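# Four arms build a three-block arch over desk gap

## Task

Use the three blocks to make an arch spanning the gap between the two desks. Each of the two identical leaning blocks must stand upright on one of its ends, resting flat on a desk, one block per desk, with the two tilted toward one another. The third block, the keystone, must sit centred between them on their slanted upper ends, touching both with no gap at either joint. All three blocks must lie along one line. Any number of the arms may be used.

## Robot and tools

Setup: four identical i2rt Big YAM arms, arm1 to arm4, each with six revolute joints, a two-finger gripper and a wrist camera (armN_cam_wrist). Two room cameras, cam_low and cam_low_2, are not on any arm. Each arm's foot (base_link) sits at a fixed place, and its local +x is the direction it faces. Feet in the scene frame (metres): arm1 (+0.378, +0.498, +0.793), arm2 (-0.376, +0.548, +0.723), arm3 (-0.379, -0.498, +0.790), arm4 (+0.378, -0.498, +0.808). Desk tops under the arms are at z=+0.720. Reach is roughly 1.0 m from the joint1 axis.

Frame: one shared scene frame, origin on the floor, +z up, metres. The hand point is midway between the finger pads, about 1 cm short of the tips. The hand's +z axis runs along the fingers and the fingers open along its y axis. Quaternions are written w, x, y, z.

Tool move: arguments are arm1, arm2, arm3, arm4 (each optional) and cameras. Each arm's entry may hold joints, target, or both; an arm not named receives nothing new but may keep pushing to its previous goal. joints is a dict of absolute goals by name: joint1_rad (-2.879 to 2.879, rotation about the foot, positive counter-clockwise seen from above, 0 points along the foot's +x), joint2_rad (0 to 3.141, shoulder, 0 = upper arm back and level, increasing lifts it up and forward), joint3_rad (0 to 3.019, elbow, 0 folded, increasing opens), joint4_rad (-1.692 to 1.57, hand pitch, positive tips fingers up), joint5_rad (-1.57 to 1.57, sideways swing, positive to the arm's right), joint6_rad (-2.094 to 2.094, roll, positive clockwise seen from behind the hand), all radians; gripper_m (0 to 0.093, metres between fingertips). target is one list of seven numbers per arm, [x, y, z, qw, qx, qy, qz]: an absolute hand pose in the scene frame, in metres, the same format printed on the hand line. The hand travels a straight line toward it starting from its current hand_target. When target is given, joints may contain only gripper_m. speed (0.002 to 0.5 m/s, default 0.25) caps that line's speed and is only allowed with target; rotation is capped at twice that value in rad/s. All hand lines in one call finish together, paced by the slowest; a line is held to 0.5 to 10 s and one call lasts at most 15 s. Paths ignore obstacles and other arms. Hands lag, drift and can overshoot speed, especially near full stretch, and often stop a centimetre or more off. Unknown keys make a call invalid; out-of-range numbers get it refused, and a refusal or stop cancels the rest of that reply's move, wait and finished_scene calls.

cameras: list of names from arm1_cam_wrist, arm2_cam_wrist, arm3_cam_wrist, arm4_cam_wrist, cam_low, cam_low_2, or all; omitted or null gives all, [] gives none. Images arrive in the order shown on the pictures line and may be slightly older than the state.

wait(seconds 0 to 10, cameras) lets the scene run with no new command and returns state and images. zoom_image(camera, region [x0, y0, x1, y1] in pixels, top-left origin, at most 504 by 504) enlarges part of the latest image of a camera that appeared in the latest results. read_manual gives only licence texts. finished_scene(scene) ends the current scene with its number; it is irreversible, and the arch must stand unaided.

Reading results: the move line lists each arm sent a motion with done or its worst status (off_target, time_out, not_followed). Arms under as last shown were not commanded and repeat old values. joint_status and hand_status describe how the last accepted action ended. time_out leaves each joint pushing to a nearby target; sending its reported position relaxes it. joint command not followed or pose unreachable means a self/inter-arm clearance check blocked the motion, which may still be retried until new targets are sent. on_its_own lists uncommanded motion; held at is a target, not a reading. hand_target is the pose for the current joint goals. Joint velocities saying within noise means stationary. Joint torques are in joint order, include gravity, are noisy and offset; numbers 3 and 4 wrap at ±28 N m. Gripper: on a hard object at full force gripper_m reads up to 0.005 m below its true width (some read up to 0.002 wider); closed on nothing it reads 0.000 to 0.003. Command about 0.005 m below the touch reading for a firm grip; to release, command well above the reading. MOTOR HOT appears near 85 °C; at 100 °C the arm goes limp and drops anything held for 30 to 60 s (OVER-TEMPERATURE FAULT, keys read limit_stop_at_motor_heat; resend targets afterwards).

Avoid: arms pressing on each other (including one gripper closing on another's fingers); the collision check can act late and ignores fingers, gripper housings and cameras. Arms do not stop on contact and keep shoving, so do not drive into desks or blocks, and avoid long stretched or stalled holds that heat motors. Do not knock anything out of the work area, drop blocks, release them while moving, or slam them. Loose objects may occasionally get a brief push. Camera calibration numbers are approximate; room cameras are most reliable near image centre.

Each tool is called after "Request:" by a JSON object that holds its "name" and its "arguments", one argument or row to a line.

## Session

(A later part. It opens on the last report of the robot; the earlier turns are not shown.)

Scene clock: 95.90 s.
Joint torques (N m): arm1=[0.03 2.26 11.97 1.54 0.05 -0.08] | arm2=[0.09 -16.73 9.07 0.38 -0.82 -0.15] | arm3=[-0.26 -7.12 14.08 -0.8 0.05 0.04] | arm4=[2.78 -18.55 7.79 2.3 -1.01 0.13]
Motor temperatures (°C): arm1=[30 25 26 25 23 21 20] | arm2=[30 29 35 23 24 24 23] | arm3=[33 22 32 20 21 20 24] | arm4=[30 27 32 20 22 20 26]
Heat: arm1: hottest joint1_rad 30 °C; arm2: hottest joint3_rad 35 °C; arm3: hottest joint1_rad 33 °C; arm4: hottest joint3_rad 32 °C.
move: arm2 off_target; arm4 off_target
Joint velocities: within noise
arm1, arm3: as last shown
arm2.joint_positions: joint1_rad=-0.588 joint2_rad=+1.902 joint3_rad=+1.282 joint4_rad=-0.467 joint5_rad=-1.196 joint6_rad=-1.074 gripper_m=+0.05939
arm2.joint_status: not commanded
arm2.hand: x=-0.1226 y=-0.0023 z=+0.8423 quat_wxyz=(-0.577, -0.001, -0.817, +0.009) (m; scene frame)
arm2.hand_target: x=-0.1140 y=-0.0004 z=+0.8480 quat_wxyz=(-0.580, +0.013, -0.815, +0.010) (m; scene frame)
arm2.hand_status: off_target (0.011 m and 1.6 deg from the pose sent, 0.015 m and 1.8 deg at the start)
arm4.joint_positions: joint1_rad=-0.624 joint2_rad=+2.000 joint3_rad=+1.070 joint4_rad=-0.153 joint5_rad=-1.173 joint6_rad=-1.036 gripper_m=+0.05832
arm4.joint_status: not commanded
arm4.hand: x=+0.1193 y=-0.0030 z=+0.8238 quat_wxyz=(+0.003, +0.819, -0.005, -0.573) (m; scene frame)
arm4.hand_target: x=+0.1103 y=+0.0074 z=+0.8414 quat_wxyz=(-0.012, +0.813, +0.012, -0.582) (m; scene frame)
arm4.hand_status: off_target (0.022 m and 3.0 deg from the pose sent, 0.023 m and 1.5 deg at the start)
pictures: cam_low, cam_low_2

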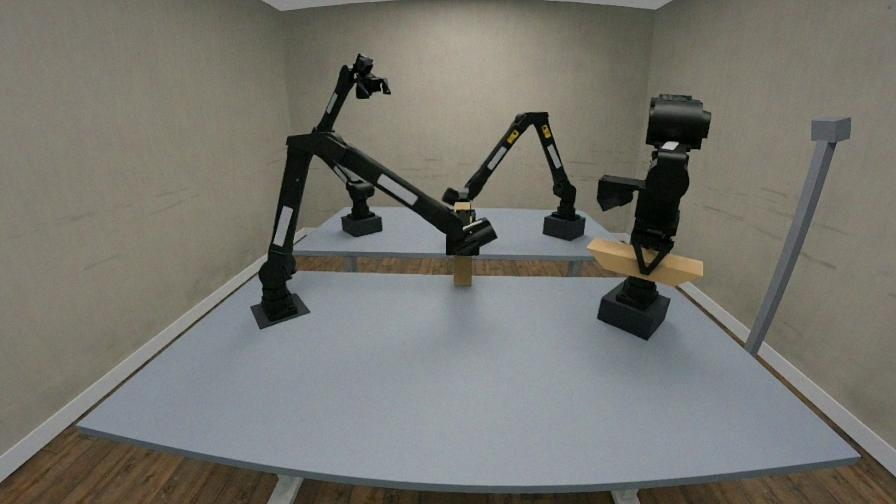

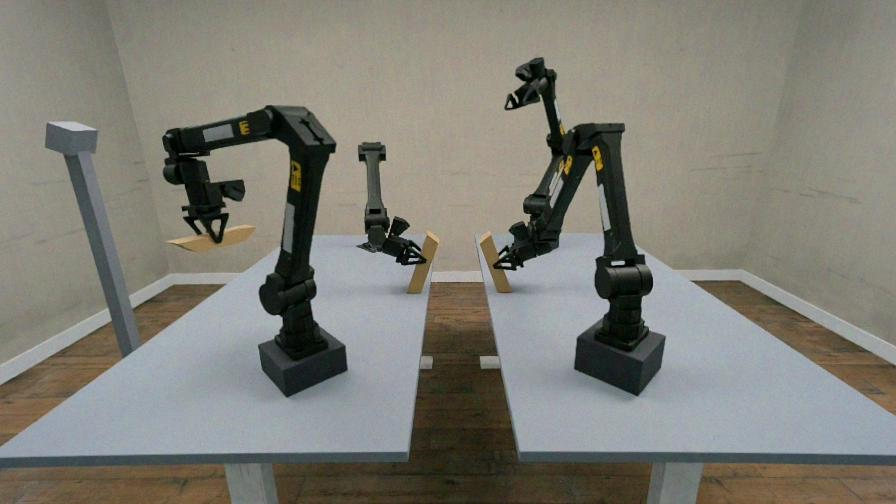

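Request:
{"name": "move", "arguments": {
  "arm2": {"target":[-0.107,-0.0005,0.853,0.5798,-0.013,0.8153,-0.0099],"speed":0.05},
  "arm4": {"target":[0.103,0.008,0.8375,0.013,-0.8141,-0.0119,0.5817],"speed":0.05},
  "arm3": {"target":[-0.25,-0.2,1.1,0,0,1,0],"speed":0.2},
  "cameras": ["cam_low_2","cam_low"]
}}

Request:
{"name": "zoom_image", "arguments": {
  "camera": "cam_low_2",
  "region": [400, 220, 456, 300]
}}

Request:
{"name": "zoom_image", "arguments": {
  "camera": "cam_low_2",
  "region": [464, 220, 520, 300]
}}

Scene clock: 105.27 s.
Joint torques (N m): arm1=[0.15 2.2 11.92 1.52 0.04 -0.08] | arm2=[0.21 -17.14 9.18 1.02 -0.75 0.1] | arm3=[-0.15 -6.59 14.41 -0.64 -0.02 0.07] | arm4=[2.67 -18.14 7.71 2.4 -0.95 0.15]
Motor temperatures (°C): arm1=[30 25 27 25 23 21 20] | arm2=[30 30 34 22 24 24 24] | arm3=[33 22 33 20 20 20 24] | arm4=[30 28 32 20 22 20 26]
Heat: arm1: hottest joint1_rad 30 °C; arm2: hottest joint3_rad 34 °C; arm3: hottest joint1_rad 33 °C; arm4: hottest joint3_rad 32 °C.
move: arm2 off_target; arm3 off_target; arm4 off_target
Joint velocities: within noise
arm1: as last shown
arm2.joint_positions: joint1_rad=-0.580 joint2_rad=+1.902 joint3_rad=+1.282 joint4_rad=-0.467 joint5_rad=-1.193 joint6_rad=-1.073 gripper_m=+0.05939
arm2.joint_status: not commanded
arm2.hand: x=-0.1184 y=-0.0005 z=+0.8418 quat_wxyz=(-0.576, +0.001, -0.818, +0.007) (m; scene frame)
arm2.hand_target: x=-0.1073 y=-0.0003 z=+0.8530 quat_wxyz=(-0.580, +0.013, -0.815, +0.010) (m; scene frame)
arm2.hand_status: off_target (0.016 m and 1.5 deg from the pose sent, 0.019 m and 1.6 deg at the start)
arm3.joint_positions: joint1_rad=+0.426 joint2_rad=+1.181 joint3_rad=+1.228 joint4_rad=-1.673 joint5_rad=+0.006 joint6_rad=+1.182 gripper_m=+0.06121
arm3.joint_status: not commanded
arm3.hand: x=-0.2590 y=-0.2136 z=+1.0694 quat_wxyz=(+0.008, -0.002, -1.000, +0.026) (m; scene frame)
arm3.hand_target: x=-0.2506 y=-0.2022 z=+1.0993 quat_wxyz=(-0.004, +0.000, -1.000, -0.008) (m; scene frame)
arm3.hand_status: off_target (0.035 m and 3.2 deg from the pose sent, 0.428 m and 54.2 deg at the start; a joint's target at an end of its range on 62 of 94 steps)
arm4.joint_positions: joint1_rad=-0.610 joint2_rad=+2.004 joint3_rad=+1.070 joint4_rad=-0.116 joint5_rad=-1.165 joint6_rad=-1.005 gripper_m=+0.05832
arm4.joint_status: not commanded
arm4.hand: x=+0.1121 y=-0.0018 z=+0.8235 quat_wxyz=(+0.001, +0.819, -0.004, -0.573) (m; scene frame)
arm4.hand_target: x=+0.1031 y=+0.0074 z=+0.8375 quat_wxyz=(-0.013, +0.814, +0.012, -0.581) (m; scene frame)
arm4.hand_status: off_target (0.019 m and 2.7 deg from the pose sent, 0.024 m and 3.0 deg at the start)
pictures: cam_low, cam_low_2

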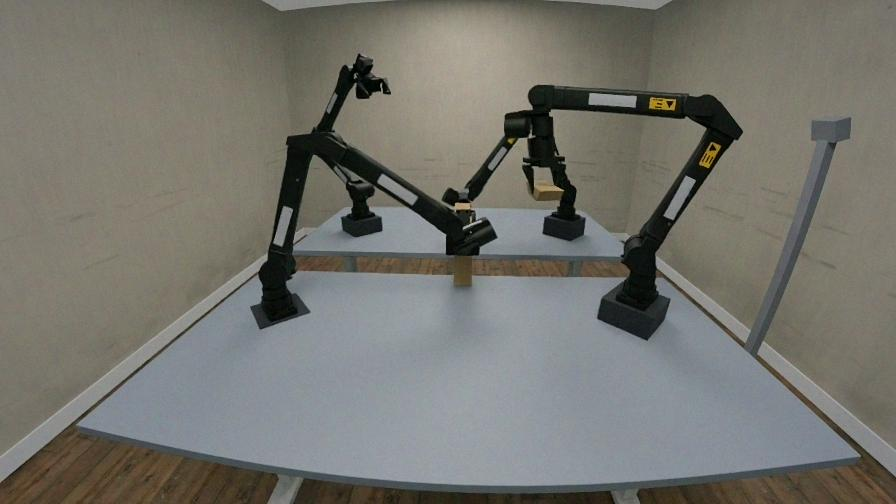

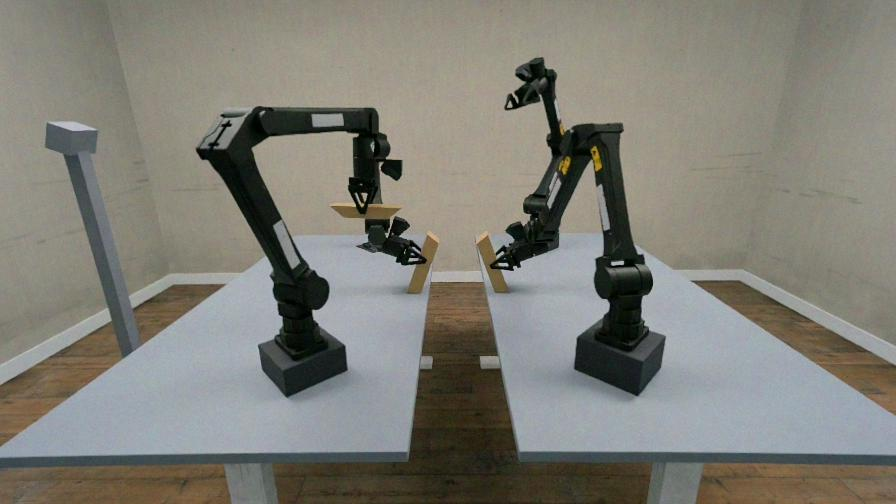

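Scaled by 6.300 from the camera's 896x504 image, which has a finer 1280x720 frame.

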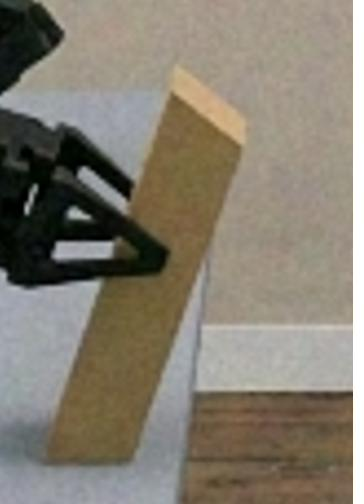

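Scaled by 6.300 from the camera's 896x504 image, which has a finer 1280x720 frame.

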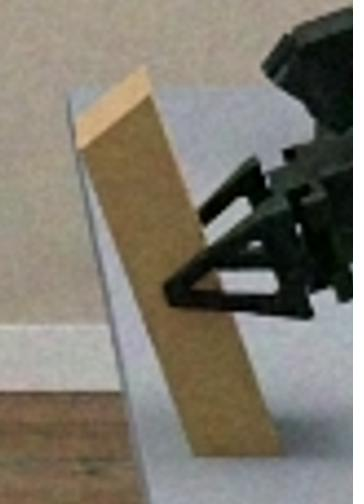

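Request:
{"name": "move", "arguments": {
  "arm4": {"target":[0.103,0.008,0.832,0.013,-0.8141,-0.0119,0.5817],"speed":0.04},
  "arm3": {"target":[-0.05,-0.02,1.1,0,0,1,0],"speed":0.2},
  "cameras": ["cam_low_2","cam_low","arm3_cam_wrist"]
}}

Request:
{"name": "zoom_image", "arguments": {
  "camera": "cam_low_2",
  "region": [390, 170, 530, 310]
}}

Request:
{"name": "zoom_image", "arguments": {
  "camera": "cam_low",
  "region": [410, 150, 510, 290]
}}

Scene clock: 109.37 s.
Joint torques (N m): arm1=[-0.09 2.32 11.96 1.54 0.04 -0.08] | arm2=[0.21 -17.2 9.25 1.05 -0.77 0.08] | arm3=[-0.38 -17.08 14.49 -0.66 -0.05 0.04] | arm4=[2.73 -17.49 7.68 2.39 -0.97 0.12]
Motor temperatures (°C): arm1=[30 25 27 25 23 21 20] | arm2=[30 30 34 22 24 24 24] | arm3=[33 22 34 20 20 20 24] | arm4=[30 28 32 20 22 20 26]
Heat: arm1: hottest joint1_rad 30 °C; arm2: hottest joint3_rad 34 °C; arm3: hottest joint3_rad 34 °C; arm4: hottest joint3_rad 32 °C.
move: arm3 off_target; arm4 off_target
Joint velocities: within noise
arm1, arm2: as last shown
arm3.joint_positions: joint1_rad=+0.228 joint2_rad=+1.834 joint3_rad=+1.940 joint4_rad=-1.671 joint5_rad=+0.004 joint6_rad=+0.985 gripper_m=+0.06121
arm3.joint_status: not commanded
arm3.hand: x=-0.0617 y=-0.0278 z=+1.0632 quat_wxyz=(-0.003, -0.002, -1.000, -0.001) (m; scene frame)
arm3.hand_target: x=-0.0517 y=-0.0221 z=+1.0989 quat_wxyz=(-0.023, +0.000, -0.999, -0.034) (m; scene frame)
arm3.hand_status: off_target (0.039 m and 0.4 deg from the pose sent, 0.286 m and 3.2 deg at the start; a joint's target at an end of its range on 40 of 70 steps)
arm4.joint_positions: joint1_rad=-0.610 joint2_rad=+2.006 joint3_rad=+1.070 joint4_rad=-0.103 joint5_rad=-1.165 joint6_rad=-0.998 gripper_m=+0.05832
arm4.joint_status: not commanded
arm4.hand: x=+0.1118 y=-0.0006 z=+0.8232 quat_wxyz=(-0.001, +0.819, -0.004, -0.574) (m; scene frame)
arm4.hand_target: x=+0.1031 y=+0.0076 z=+0.8322 quat_wxyz=(-0.011, +0.814, +0.010, -0.581) (m; scene frame)
arm4.hand_status: off_target (0.015 m and 2.6 deg from the pose sent, 0.016 m and 2.7 deg at the start)
pictures: arm3_cam_wrist, cam_low, cam_low_2
camera_calibration:
arm3_cam_wrist: T_world_to_cam=[[-0.0104597, -0.999919, 0.00726079, -0.0364556], [-0.811454, 0.0127309, 0.584278, -0.667689], [-0.584323, 0.000219592, -0.811521, 0.950043], [0, 0, 0, 1]] pos_world=[0.012952, -0.028161, 1.16136]

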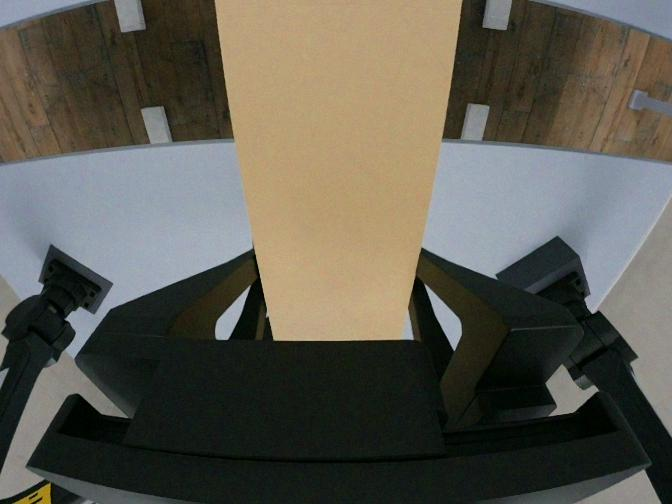

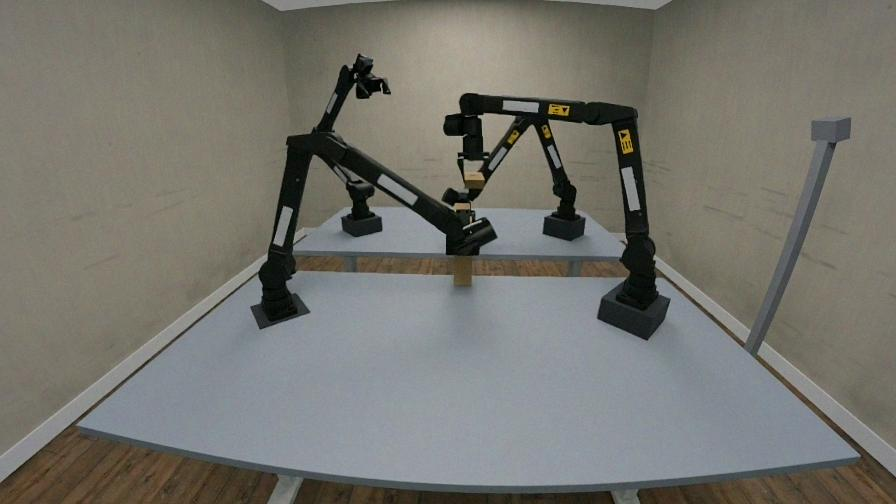

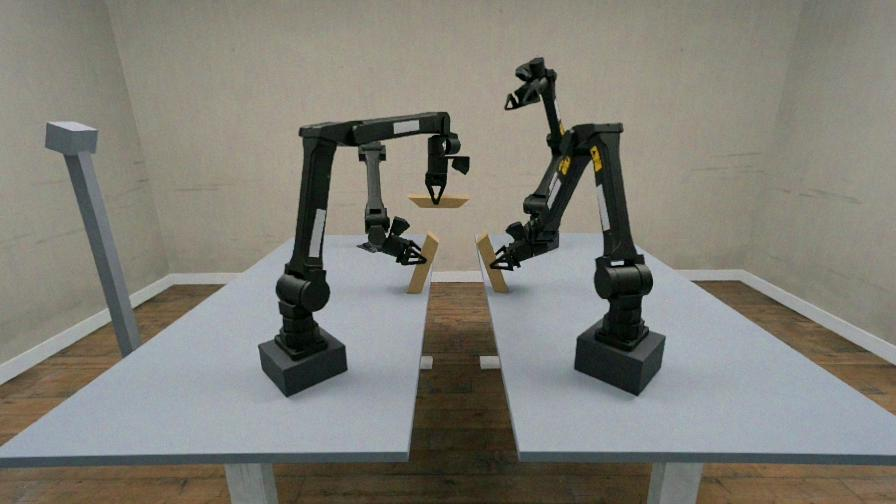

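Scaled by 3.600 from the camera's 896x504 image, which has a finer 1280x720 frame.

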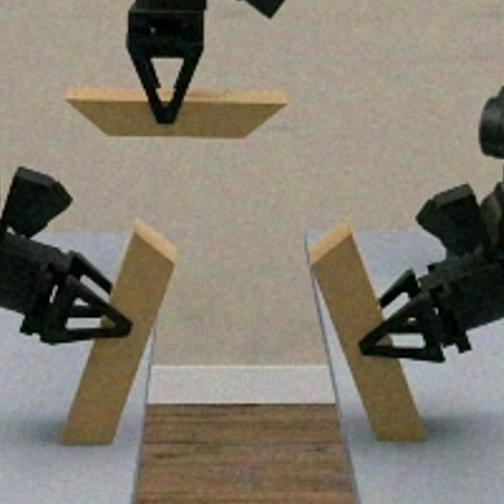

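Scaled by 3.600 from the camera's 896x504 image, which has a finer 1280x720 frame.

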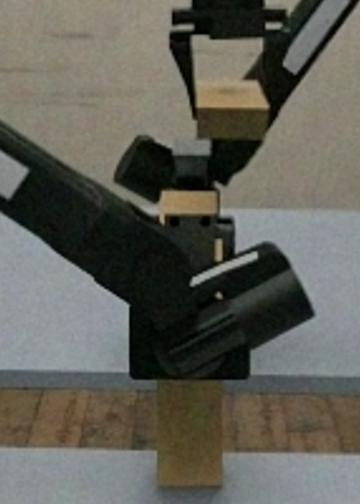

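Request:
{"name": "move", "arguments": {
  "arm4": {"target":[0.095,0.008,0.837,0.013,-0.8141,-0.0119,0.5817],"speed":0.04},
  "cameras": []
}}

Request:
{"name": "move", "arguments": {
  "arm4": {"target":[0.095,0.008,0.831,0.013,-0.8141,-0.0119,0.5817],"speed":0.04},
  "arm3": {"target":[0.002,0.006,0.985,0,0,1,0],"speed":0.12},
  "cameras": ["cam_low_2","cam_low","arm3_cam_wrist"]
}}

Request:
{"name": "zoom_image", "arguments": {
  "camera": "cam_low_2",
  "region": [390, 170, 530, 310]
}}

Request:
{"name": "zoom_image", "arguments": {
  "camera": "cam_low",
  "region": [410, 150, 510, 290]
}}

Scene clock: 115.33 s.
Joint torques (N m): arm1=[-0.03 2.26 11.97 1.51 0.05 -0.08] | arm2=[0.15 -17.2 9.24 0.99 -0.75 0.09] | arm3=[0.15 -17.26 14.42 -0.58 -0.05 0.04] | arm4=[2.78 -18.2 7.72 2.43 -0.93 0.14]
Motor temperatures (°C): arm1=[30 25 27 25 23 21 20] | arm2=[30 31 34 22 24 24 24] | arm3=[33 23 35 20 20 20 24] | arm4=[30 29 32 20 22 20 26]
Heat: arm1: hottest joint1_rad 30 °C; arm2: hottest joint3_rad 34 °C; arm3: hottest joint3_rad 35 °C; arm4: hottest joint3_rad 32 °C.
move: arm4 off_target
Joint velocities: within noise
arm1, arm2, arm3: as last shown
arm2.hand_target: x=-0.1073 y=-0.0003 z=+0.8531 quat_wxyz=(-0.580, +0.013, -0.815, +0.010) (m; scene frame)
arm4.joint_positions: joint1_rad=-0.595 joint2_rad=+2.006 joint3_rad=+1.070 joint4_rad=-0.082 joint5_rad=-1.159 joint6_rad=-0.978 gripper_m=+0.05832
arm4.joint_status: not commanded
arm4.hand: x=+0.1042 y=-0.0015 z=+0.8237 quat_wxyz=(+0.000, +0.819, -0.002, -0.574) (m; scene frame)
arm4.hand_target: x=+0.0951 y=+0.0075 z=+0.8374 quat_wxyz=(-0.014, +0.813, +0.014, -0.582) (m; scene frame)
arm4.hand_status: off_target (0.019 m and 2.4 deg from the pose sent, 0.023 m and 2.6 deg at the start)
pictures: none
No camera images: "cameras" was empty.

Scene clock: 117.07 s.
Joint torques (N m): arm1=[0.03 2.26 11.96 1.54 0.05 -0.09] | arm2=[0.21 -17.55 9.28 1.05 -0.74 0.06] | arm3=[-0.15 -20.13 14.04 -0.24 0.03 0.1] | arm4=[2.73 -17.38 7.68 2.5 -0.86 0.11]
Motor temperatures (°C): arm1=[30 25 27 25 23 21 20] | arm2=[30 31 34 22 24 24 24] | arm3=[33 23 35 20 20 20 24] | arm4=[30 29 32 20 22 20 26]
Heat: arm1: hottest joint1_rad 30 °C; arm2: hottest joint3_rad 34 °C; arm3: hottest joint3_rad 35 °C; arm4: hottest joint3_rad 32 °C.
move: arm3 off_target; arm4 off_target
Joint velocities: within noise
arm1, arm2: as last shown
arm3.joint_positions: joint1_rad=+0.183 joint2_rad=+2.037 joint3_rad=+1.940 joint4_rad=-1.564 joint5_rad=+0.004 joint6_rad=+0.940 gripper_m=+0.06121
arm3.joint_status: not commanded
arm3.hand: x=-0.0153 y=-0.0072 z=+0.9463 quat_wxyz=(+0.026, -0.002, -0.999, +0.037) (m; scene frame)
arm3.hand_target: x=+0.0015 y=+0.0051 z=+0.9855 quat_wxyz=(-0.003, +0.000, -1.000, -0.003) (m; scene frame)
arm3.hand_status: off_target (0.044 m and 5.2 deg from the pose sent, 0.106 m and 0.4 deg at the start)
arm4.joint_positions: joint1_rad=-0.595 joint2_rad=+2.009 joint3_rad=+1.070 joint4_rad=-0.071 joint5_rad=-1.159 joint6_rad=-0.965 gripper_m=+0.05832
arm4.joint_status: not commanded
arm4.hand: x=+0.1040 y=-0.0005 z=+0.8233 quat_wxyz=(+0.000, +0.818, -0.004, -0.575) (m; scene frame)
arm4.hand_target: x=+0.0952 y=+0.0075 z=+0.8312 quat_wxyz=(-0.011, +0.814, +0.010, -0.581) (m; scene frame)
arm4.hand_status: off_target (0.015 m and 2.5 deg from the pose sent, 0.015 m and 2.4 deg at the start)
pictures: arm3_cam_wrist, cam_low, cam_low_2
camera_calibration:
arm3_cam_wrist: T_world_to_cam=[[-0.00783317, -0.996336, 0.0851694, -0.0881906], [-0.777001, 0.0596777, 0.626664, -0.601205], [-0.62945, -0.061268, -0.774621, 0.846288], [0, 0, 0, 1]] pos_world=[0.0648685, -0.000138537, 1.03982]

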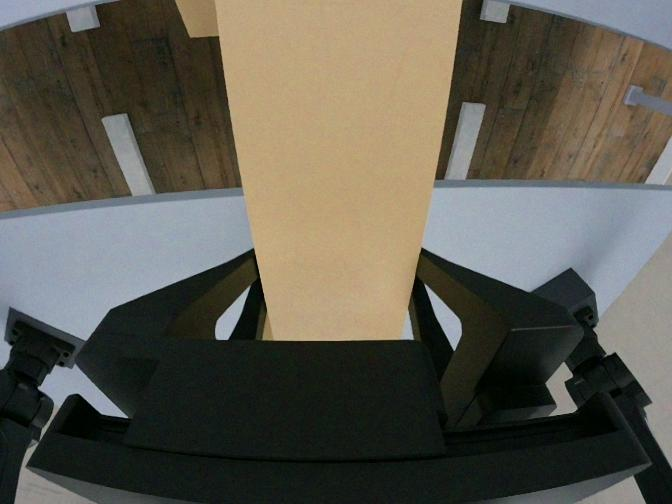

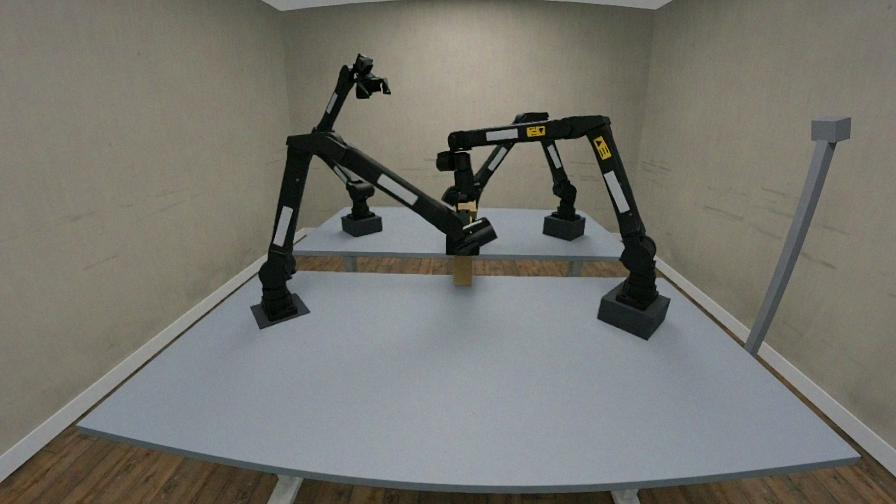

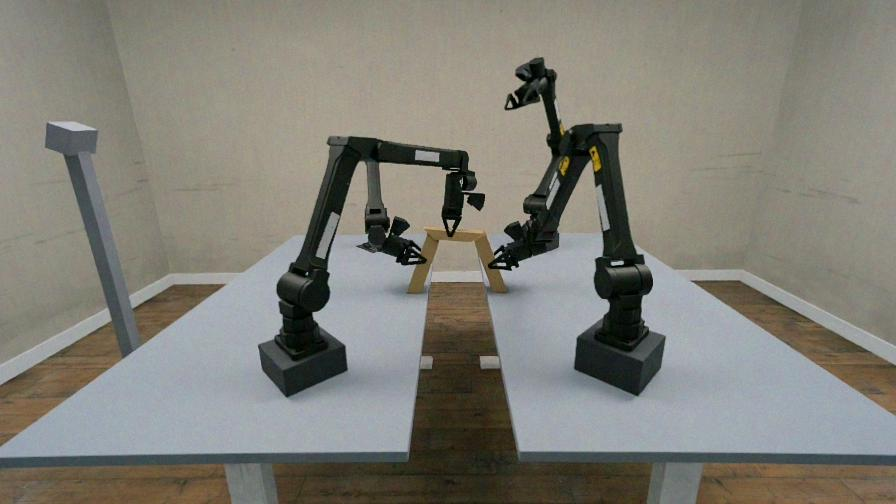

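Scaled by 3.600 from the camera's 896x504 image, which has a finer 1280x720 frame.

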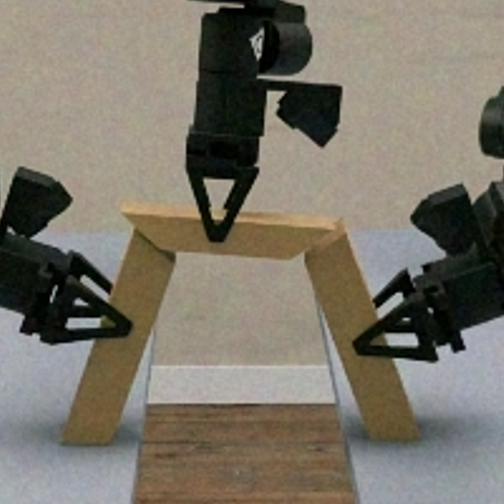

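Scaled by 3.600 from the camera's 896x504 image, which has a finer 1280x720 frame.

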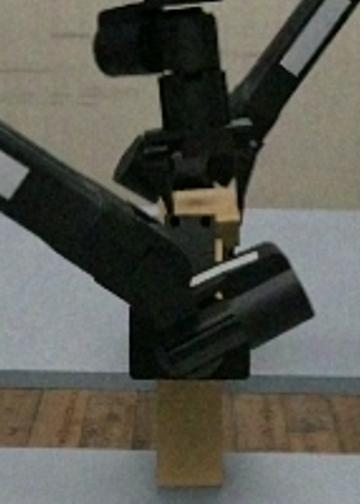

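Request:
{"name": "move", "arguments": {
  "arm3": {"target":[0.011,0.017,1.0,0.026,-0.002,0.999,0.037],"speed":0.1},
  "cameras": ["cam_low_2","cam_low"]
}}

Request:
{"name": "zoom_image", "arguments": {
  "camera": "cam_low_2",
  "region": [390, 170, 530, 310]
}}

Request:
{"name": "zoom_image", "arguments": {
  "camera": "cam_low",
  "region": [430, 170, 500, 240]
}}

Scene clock: 120.60 s.
Joint torques (N m): arm1=[0.03 2.2 11.96 1.47 0.05 -0.08] | arm2=[0.32 -17.49 9.17 1.1 -0.73 0.08] | arm3=[-0.03 -22.65 13.42 -0.13 -0.05 0.04] | arm4=[2.78 -17.38 7.68 2.48 -0.86 0.11]
Motor temperatures (°C): arm1=[30 25 27 25 23 21 20] | arm2=[30 31 34 22 24 24 24] | arm3=[33 24 35 20 20 20 24] | arm4=[30 28 32 20 22 20 26]
Heat: arm1: hottest joint1_rad 30 °C; arm2: hottest joint3_rad 34 °C; arm3: hottest joint3_rad 35 °C; arm4: hottest joint3_rad 32 °C.
move: arm3 off_target
Joint velocities: within noise
arm1, arm2, arm4: as last shown
arm3.joint_positions: joint1_rad=+0.183 joint2_rad=+2.036 joint3_rad=+1.940 joint4_rad=-1.513 joint5_rad=+0.003 joint6_rad=+0.934 gripper_m=+0.06121
arm3.joint_status: not commanded
arm3.hand: x=-0.0081 y=+0.0029 z=+0.9461 quat_wxyz=(+0.011, +0.001, -1.000, +0.016) (m; scene frame)
arm3.hand_target: x=+0.0072 y=+0.0122 z=+1.0002 quat_wxyz=(-0.024, +0.002, -0.999, -0.033) (m; scene frame)
arm3.hand_status: off_target (0.059 m and 7.4 deg from the pose sent, 0.065 m and 10.4 deg at the start)
pictures: cam_low, cam_low_2

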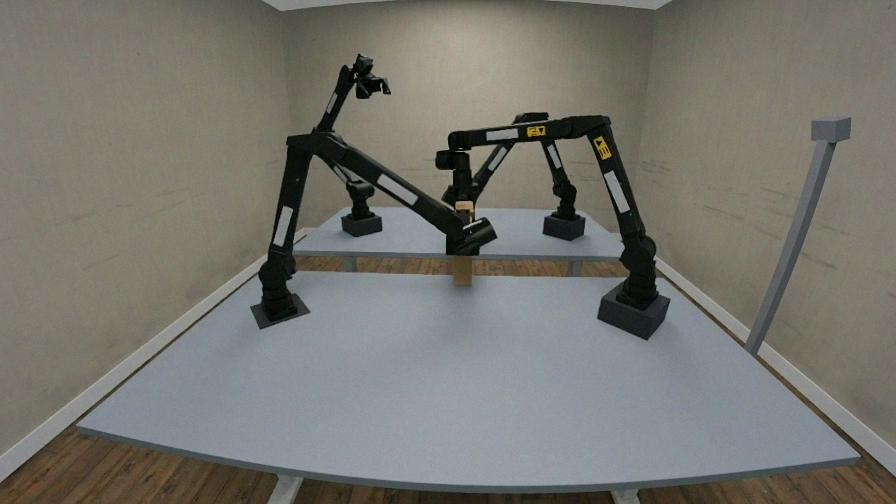

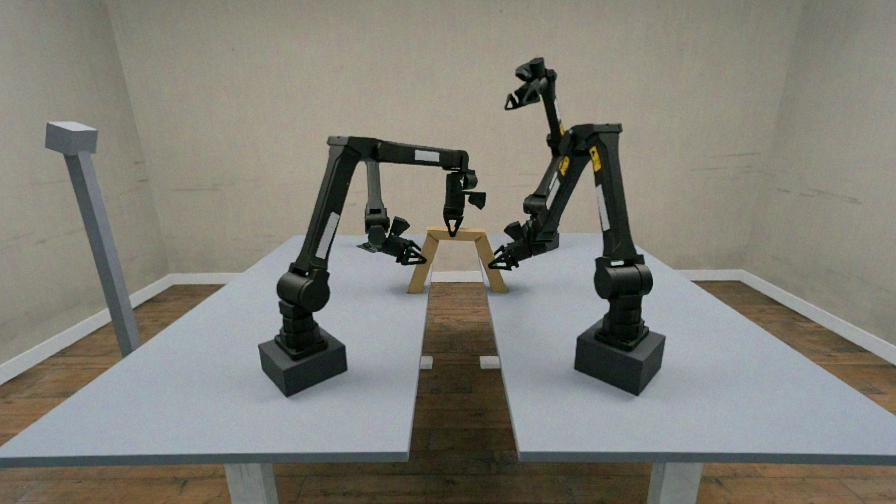

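Scaled by 3.600 from the camera's 896x504 image, which has a finer 1280x720 frame.

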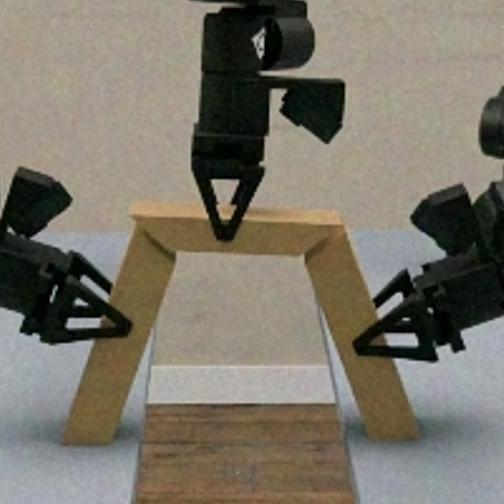

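Scaled by 7.200 from the camera's 896x504 image, which has a finer 1280x720 frame.

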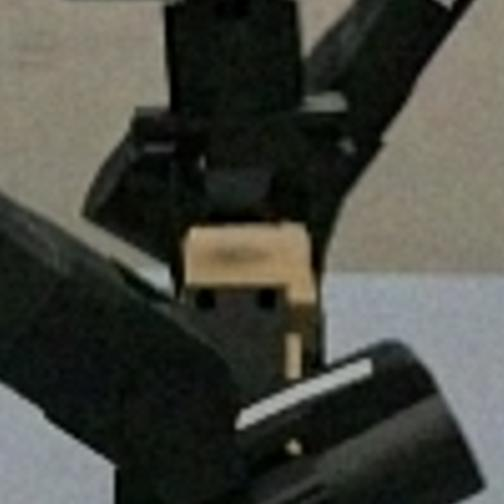

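Request:
{"name": "move", "arguments": {
  "arm3": {"target":[0.013,0.022,1.025,0.03,-0.002,0.999,0.042],"speed":0.1},
  "cameras": ["cam_low_2","cam_low"]
}}

Request:
{"name": "zoom_image", "arguments": {
  "camera": "cam_low_2",
  "region": [390, 170, 530, 310]
}}

Request:
{"name": "zoom_image", "arguments": {
  "camera": "cam_low",
  "region": [430, 170, 500, 240]
}}

Scene clock: 127.27 s.
Joint torques (N m): arm1=[-0.03 2.26 11.93 1.54 0.05 -0.08] | arm2=[0.03 -17.32 9.21 0.98 -0.74 0.1] | arm3=[0.26 -21.13 14.5 -0.62 -0.02 0.07] | arm4=[2.67 -17.38 7.68 2.5 -0.86 0.11]
Motor temperatures (°C): arm1=[30 25 27 25 23 21 20] | arm2=[30 31 34 22 24 24 24] | arm3=[33 25 36 20 20 20 24] | arm4=[30 28 31 20 22 20 26]
Heat: arm1: hottest joint1_rad 30 °C; arm2: hottest joint3_rad 34 °C; arm3: hottest joint3_rad 36 °C; arm4: hottest joint3_rad 31 °C.
move: arm3 off_target
Joint velocities: within noise
arm1, arm2, arm4: as last shown
arm3.joint_positions: joint1_rad=+0.183 joint2_rad=+2.029 joint3_rad=+2.007 joint4_rad=-1.542 joint5_rad=+0.003 joint6_rad=+0.934 gripper_m=+0.06121
arm3.joint_status: not commanded
arm3.hand: x=-0.0018 y=+0.0115 z=+0.9761 quat_wxyz=(-0.003, +0.001, -1.000, -0.002) (m; scene frame)
arm3.hand_target: x=+0.0108 y=+0.0192 z=+1.0249 quat_wxyz=(-0.031, +0.002, -0.999, -0.042) (m; scene frame)
arm3.hand_status: off_target (0.052 m and 5.5 deg from the pose sent, 0.084 m and 8.2 deg at the start)
pictures: cam_low, cam_low_2

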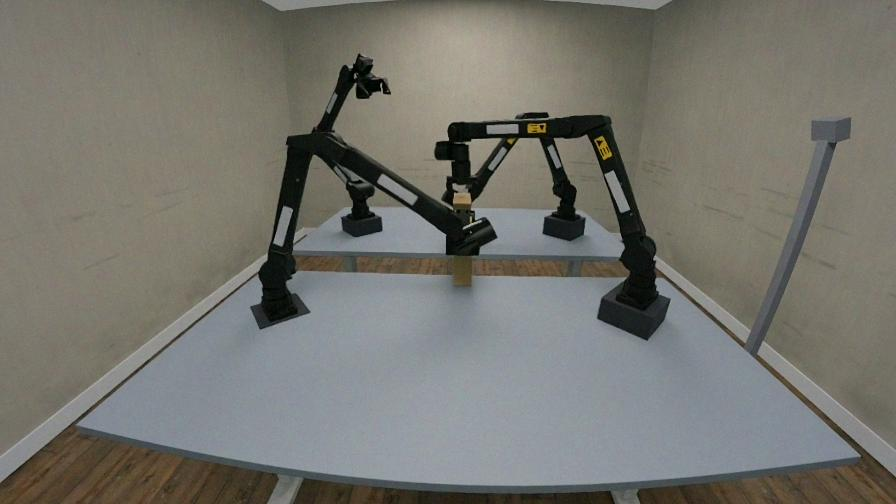

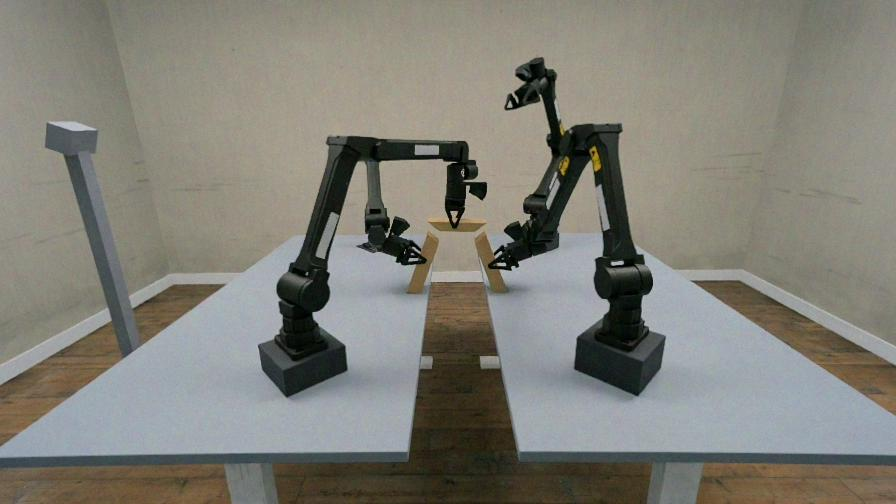

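Scaled by 3.600 from the camera's 896x504 image, which has a finer 1280x720 frame.

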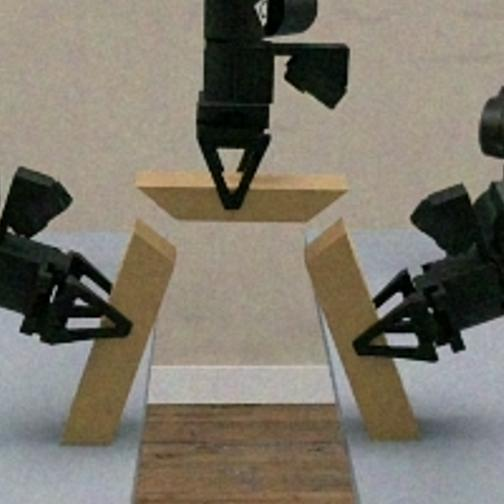

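Scaled by 7.200 from the camera's 896x504 image, which has a finer 1280x720 frame.

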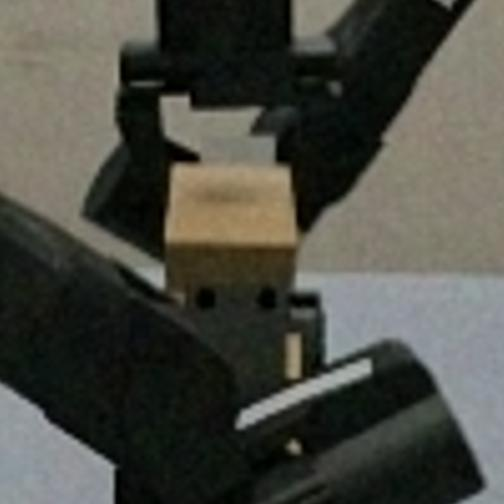

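Request:
{"name": "move", "arguments": {
  "arm3": {"target":[0.013,0.022,1.012,0.03,-0.002,0.999,0.042],"speed":0.05},
  "cameras": ["cam_low_2"]
}}

Request:
{"name": "zoom_image", "arguments": {
  "camera": "cam_low_2",
  "region": [390, 170, 530, 310]
}}

Scene clock: 129.90 s.
Joint torques (N m): arm1=[0.03 2.32 11.99 1.57 0.05 -0.08] | arm2=[-0.09 -17.26 9.25 0.99 -0.74 0.07] | arm3=[-0.09 -20.89 12.31 0.06 -0.05 0.06] | arm4=[2.78 -17.44 7.71 2.51 -0.86 0.11]
Motor temperatures (°C): arm1=[30 25 27 25 23 21 20] | arm2=[30 31 34 22 24 24 24] | arm3=[33 25 36 20 20 20 24] | arm4=[30 28 31 20 22 20 26]
Heat: arm1: hottest joint1_rad 30 °C; arm2: hottest joint3_rad 34 °C; arm3: hottest joint3_rad 36 °C; arm4: hottest joint3_rad 31 °C.
move: arm3 off_target
Joint velocities: within noise
arm1.joint_positions: joint1_rad=+0.252 joint2_rad=+0.565 joint3_rad=+1.417 joint4_rad=-1.312 joint5_rad=+0.231 joint6_rad=+0.335 gripper_m=+0.09396
arm1.joint_status: not commanded
arm1.hand: x=+0.2345 y=+0.3433 z=+1.3639 quat_wxyz=(-0.255, -0.816, -0.228, +0.467) (m; scene frame)
arm1.hand_target: x=+0.2364 y=+0.3466 z=+1.3781 quat_wxyz=(-0.264, -0.808, -0.223, +0.477) (m; scene frame)
arm1.hand_status: not commanded
arm2, arm4: as last shown
arm3.joint_positions: joint1_rad=+0.183 joint2_rad=+2.029 joint3_rad=+2.008 joint4_rad=-1.532 joint5_rad=+0.003 joint6_rad=+0.934 gripper_m=+0.06121
arm3.joint_status: not commanded
arm3.hand: x=-0.0002 y=+0.0137 z=+0.9763 quat_wxyz=(-0.006, +0.001, -1.000, -0.007) (m; scene frame)
arm3.hand_target: x=+0.0118 y=+0.0204 z=+1.0120 quat_wxyz=(-0.031, +0.002, -0.999, -0.042) (m; scene frame)
arm3.hand_status: off_target (0.039 m and 4.9 deg from the pose sent, 0.040 m and 5.5 deg at the start)
pictures: cam_low_2

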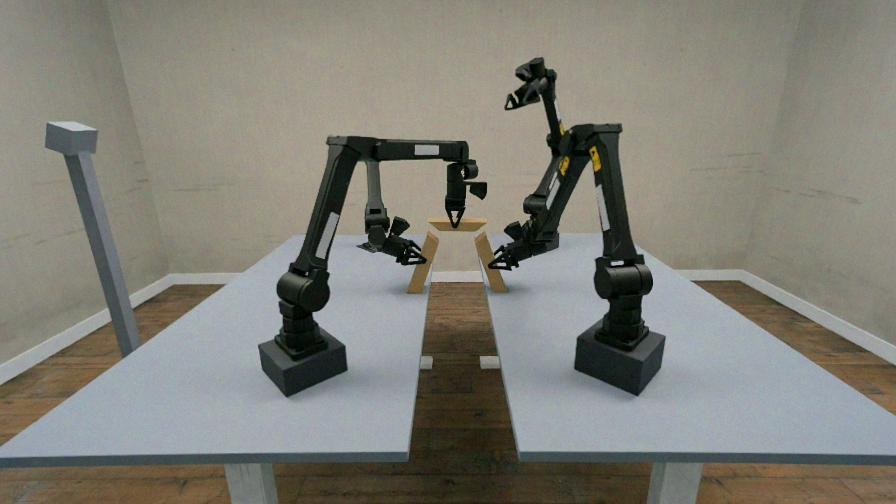

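Scaled by 3.600 from the camera's 896x504 image, which has a finer 1280x720 frame.

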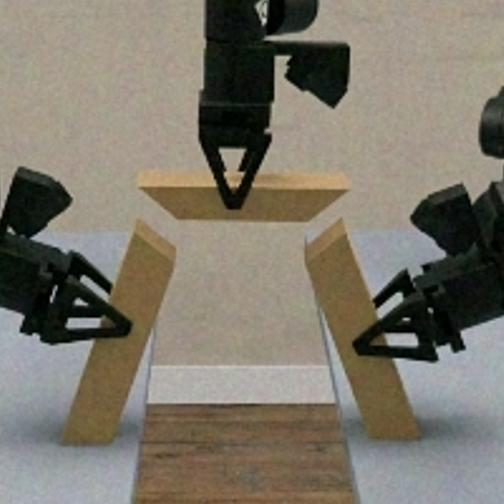

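Request:
{"name": "move", "arguments": {
  "arm3": {"target":[0.009,0.018,0.998,0.027,-0.002,0.999,0.038],"speed":0.05},
  "cameras": []
}}

Request:
{"name": "move", "arguments": {
  "arm3": {"target":[0.009,0.018,0.99,0.027,-0.002,0.999,0.038],"speed":0.05},
  "cameras": ["cam_low_2"]
}}

Request:
{"name": "zoom_image", "arguments": {
  "camera": "cam_low_2",
  "region": [390, 170, 530, 310]
}}

Scene clock: 132.50 s.
Joint torques (N m): arm1=[0.09 2.26 11.95 1.52 0.05 -0.08] | arm2=[-0.15 -17.26 9.21 0.96 -0.74 0.07] | arm3=[0.26 -21.42 8.65 0.2 -0.05 0.08] | arm4=[2.73 -17.49 7.68 2.52 -0.86 0.11]
Motor temperatures (°C): arm1=[30 25 27 25 23 21 20] | arm2=[30 31 34 22 24 24 24] | arm3=[33 25 36 20 20 20 25] | arm4=[30 28 31 20 22 20 26]
Heat: arm1: hottest joint1_rad 30 °C; arm2: hottest joint3_rad 34 °C; arm3: hottest joint3_rad 36 °C; arm4: hottest joint3_rad 31 °C.
move: arm3 off_target
Joint velocities: within noise
arm1, arm2, arm4: as last shown
arm3.joint_positions: joint1_rad=+0.183 joint2_rad=+2.029 joint3_rad=+2.008 joint4_rad=-1.503 joint5_rad=+0.003 joint6_rad=+0.934 gripper_m=+0.06121
arm3.joint_status: not commanded
arm3.hand: x=+0.0041 y=+0.0195 z=+0.9765 quat_wxyz=(-0.014, +0.001, -1.000, -0.018) (m; scene frame)
arm3.hand_target: x=+0.0088 y=+0.0179 z=+0.9978 quat_wxyz=(-0.027, +0.002, -0.999, -0.038) (m; scene frame)
arm3.hand_status: off_target (0.022 m and 2.7 deg from the pose sent, 0.024 m and 4.3 deg at the start)
pictures: none
No camera images: "cameras" was empty.

Scene clock: 133.47 s.
Joint torques (N m): arm1=[0.03 2.26 11.97 1.52 0.05 -0.07] | arm2=[0.21 -17.26 9.2 0.98 -0.74 0.08] | arm3=[0.26 -21.42 8.51 0.14 -0.07 0.08] | arm4=[2.78 -17.38 7.68 2.5 -0.86 0.11]
Motor temperatures (°C): arm1=[30 25 27 25 23 21 20] | arm2=[30 31 34 22 24 24 24] | arm3=[33 25 36 20 20 20 25] | arm4=[30 28 31 20 22 20 26]
Heat: arm1: hottest joint1_rad 30 °C; arm2: hottest joint3_rad 34 °C; arm3: hottest joint3_rad 36 °C; arm4: hottest joint3_rad 31 °C.
move: arm3 off_target
Joint velocities: within noise
arm1, arm4: as last shown
arm2.joint_positions: joint1_rad=-0.580 joint2_rad=+1.902 joint3_rad=+1.282 joint4_rad=-0.467 joint5_rad=-1.193 joint6_rad=-1.073 gripper_m=+0.05939
arm2.joint_status: not commanded
arm2.hand: x=-0.1184 y=-0.0005 z=+0.8418 quat_wxyz=(-0.576, +0.001, -0.818, +0.007) (m; scene frame)
arm2.hand_target: x=-0.1073 y=-0.0003 z=+0.8531 quat_wxyz=(-0.580, +0.013, -0.815, +0.010) (m; scene frame)
arm2.hand_status: not commanded
arm3.joint_positions: joint1_rad=+0.183 joint2_rad=+2.029 joint3_rad=+1.990 joint4_rad=-1.483 joint5_rad=+0.003 joint6_rad=+0.934 gripper_m=+0.06121
arm3.joint_status: not commanded
arm3.hand: x=+0.0042 y=+0.0197 z=+0.9697 quat_wxyz=(-0.015, +0.001, -1.000, -0.019) (m; scene frame)
arm3.hand_target: x=+0.0088 y=+0.0178 z=+0.9900 quat_wxyz=(-0.027, +0.002, -0.999, -0.038) (m; scene frame)
arm3.hand_status: off_target (0.021 m and 2.6 deg from the pose sent, 0.014 m and 2.7 deg at the start)
pictures: cam_low_2

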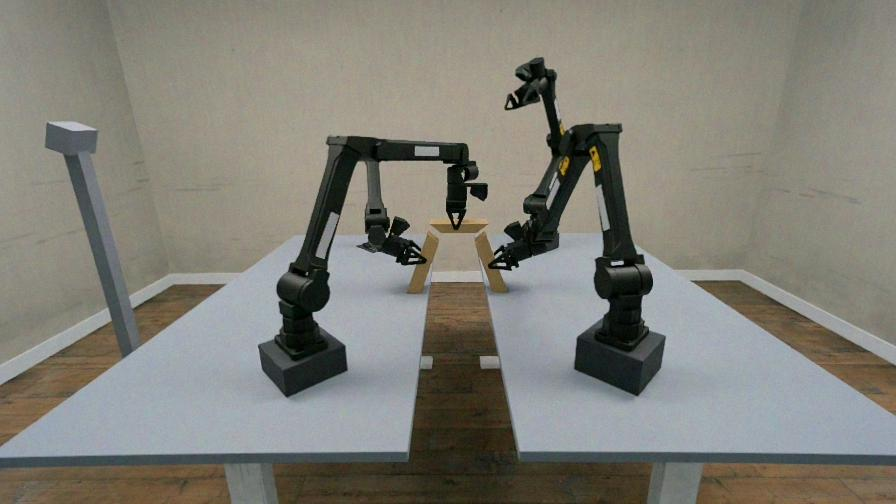

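Scaled by 3.600 from the camera's 896x504 image, which has a finer 1280x720 frame.

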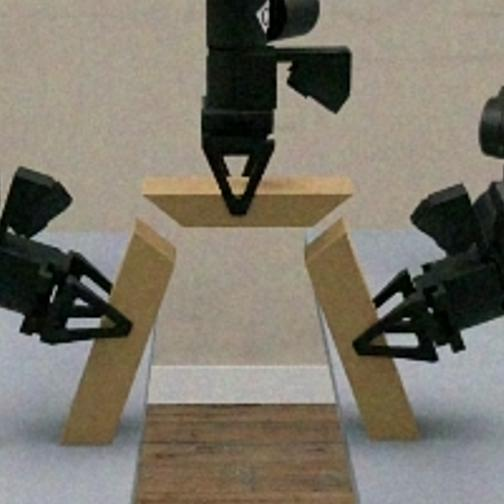

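Request:
{"name": "move", "arguments": {
  "arm3": {"target":[0.003,0.0095,0.975,0.012,-0.002,1,0.019],"speed":0.05},
  "cameras": ["cam_low_2","cam_low"]
}}

Request:
{"name": "zoom_image", "arguments": {
  "camera": "cam_low_2",
  "region": [390, 170, 530, 310]
}}

Request:
{"name": "zoom_image", "arguments": {
  "camera": "cam_low",
  "region": [430, 170, 500, 240]
}}

Scene clock: 135.90 s.
Joint torques (N m): arm1=[0.09 2.37 11.97 1.55 0.05 -0.08] | arm2=[0.21 -17.38 9.28 1.03 -0.75 0.08] | arm3=[-0.21 -20.89 8.5 -0.39 -0.05 0.05] | arm4=[2.67 -17.49 7.68 2.51 -0.86 0.11]
Motor temperatures (°C): arm1=[30 25 28 25 23 21 20] | arm2=[30 32 34 22 24 24 24] | arm3=[33 25 36 20 20 20 25] | arm4=[30 28 31 20 22 20 26]
Heat: arm1: hottest joint1_rad 30 °C; arm2: hottest joint3_rad 34 °C; arm3: hottest joint3_rad 36 °C; arm4: hottest joint3_rad 31 °C.
move: arm3 off_target
Joint velocities: within noise
arm1, arm2, arm4: as last shown
arm3.joint_positions: joint1_rad=+0.183 joint2_rad=+2.029 joint3_rad=+1.962 joint4_rad=-1.483 joint5_rad=+0.001 joint6_rad=+0.934 gripper_m=+0.06121
arm3.joint_status: not commanded
arm3.hand: x=-0.0004 y=+0.0138 z=+0.9587 quat_wxyz=(-0.006, +0.001, -1.000, -0.008) (m; scene frame)
arm3.hand_target: x=+0.0028 y=+0.0094 z=+0.9747 quat_wxyz=(-0.012, +0.002, -1.000, -0.019) (m; scene frame)
arm3.hand_status: off_target (0.017 m and 1.4 deg from the pose sent, 0.012 m and 0.4 deg at the start)
pictures: cam_low, cam_low_2

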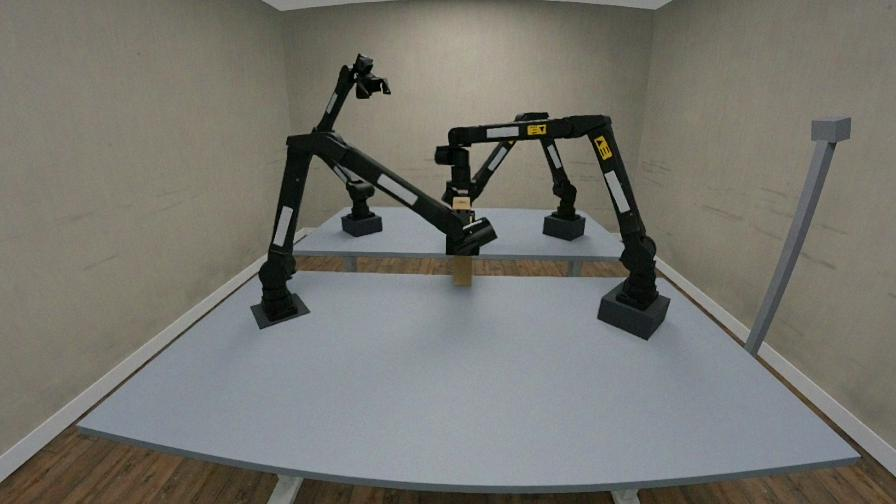

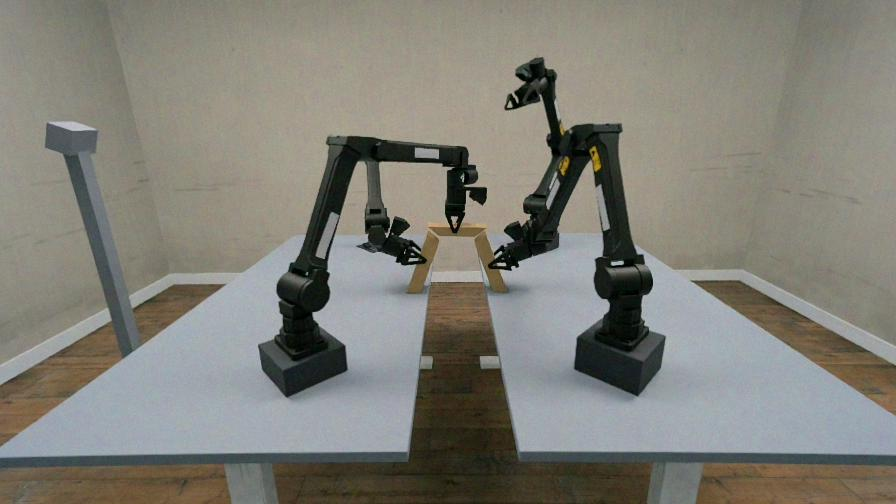

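Scaled by 3.600 from the camera's 896x504 image, which has a finer 1280x720 frame.

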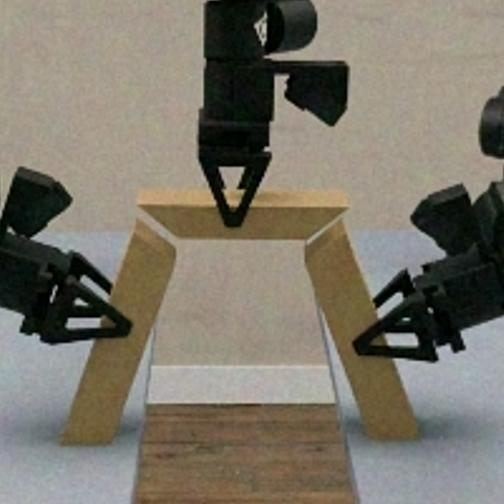

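Scaled by 7.200 from the camera's 896x504 image, which has a finer 1280x720 frame.

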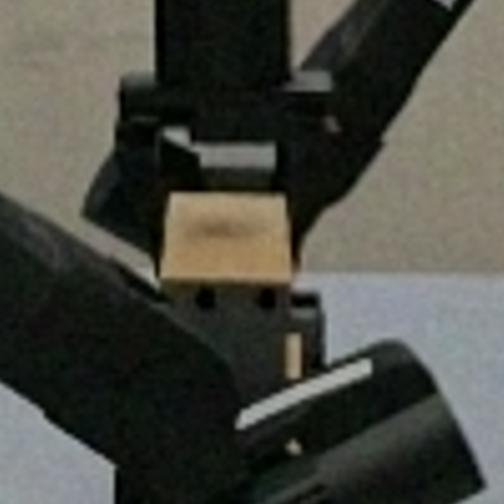

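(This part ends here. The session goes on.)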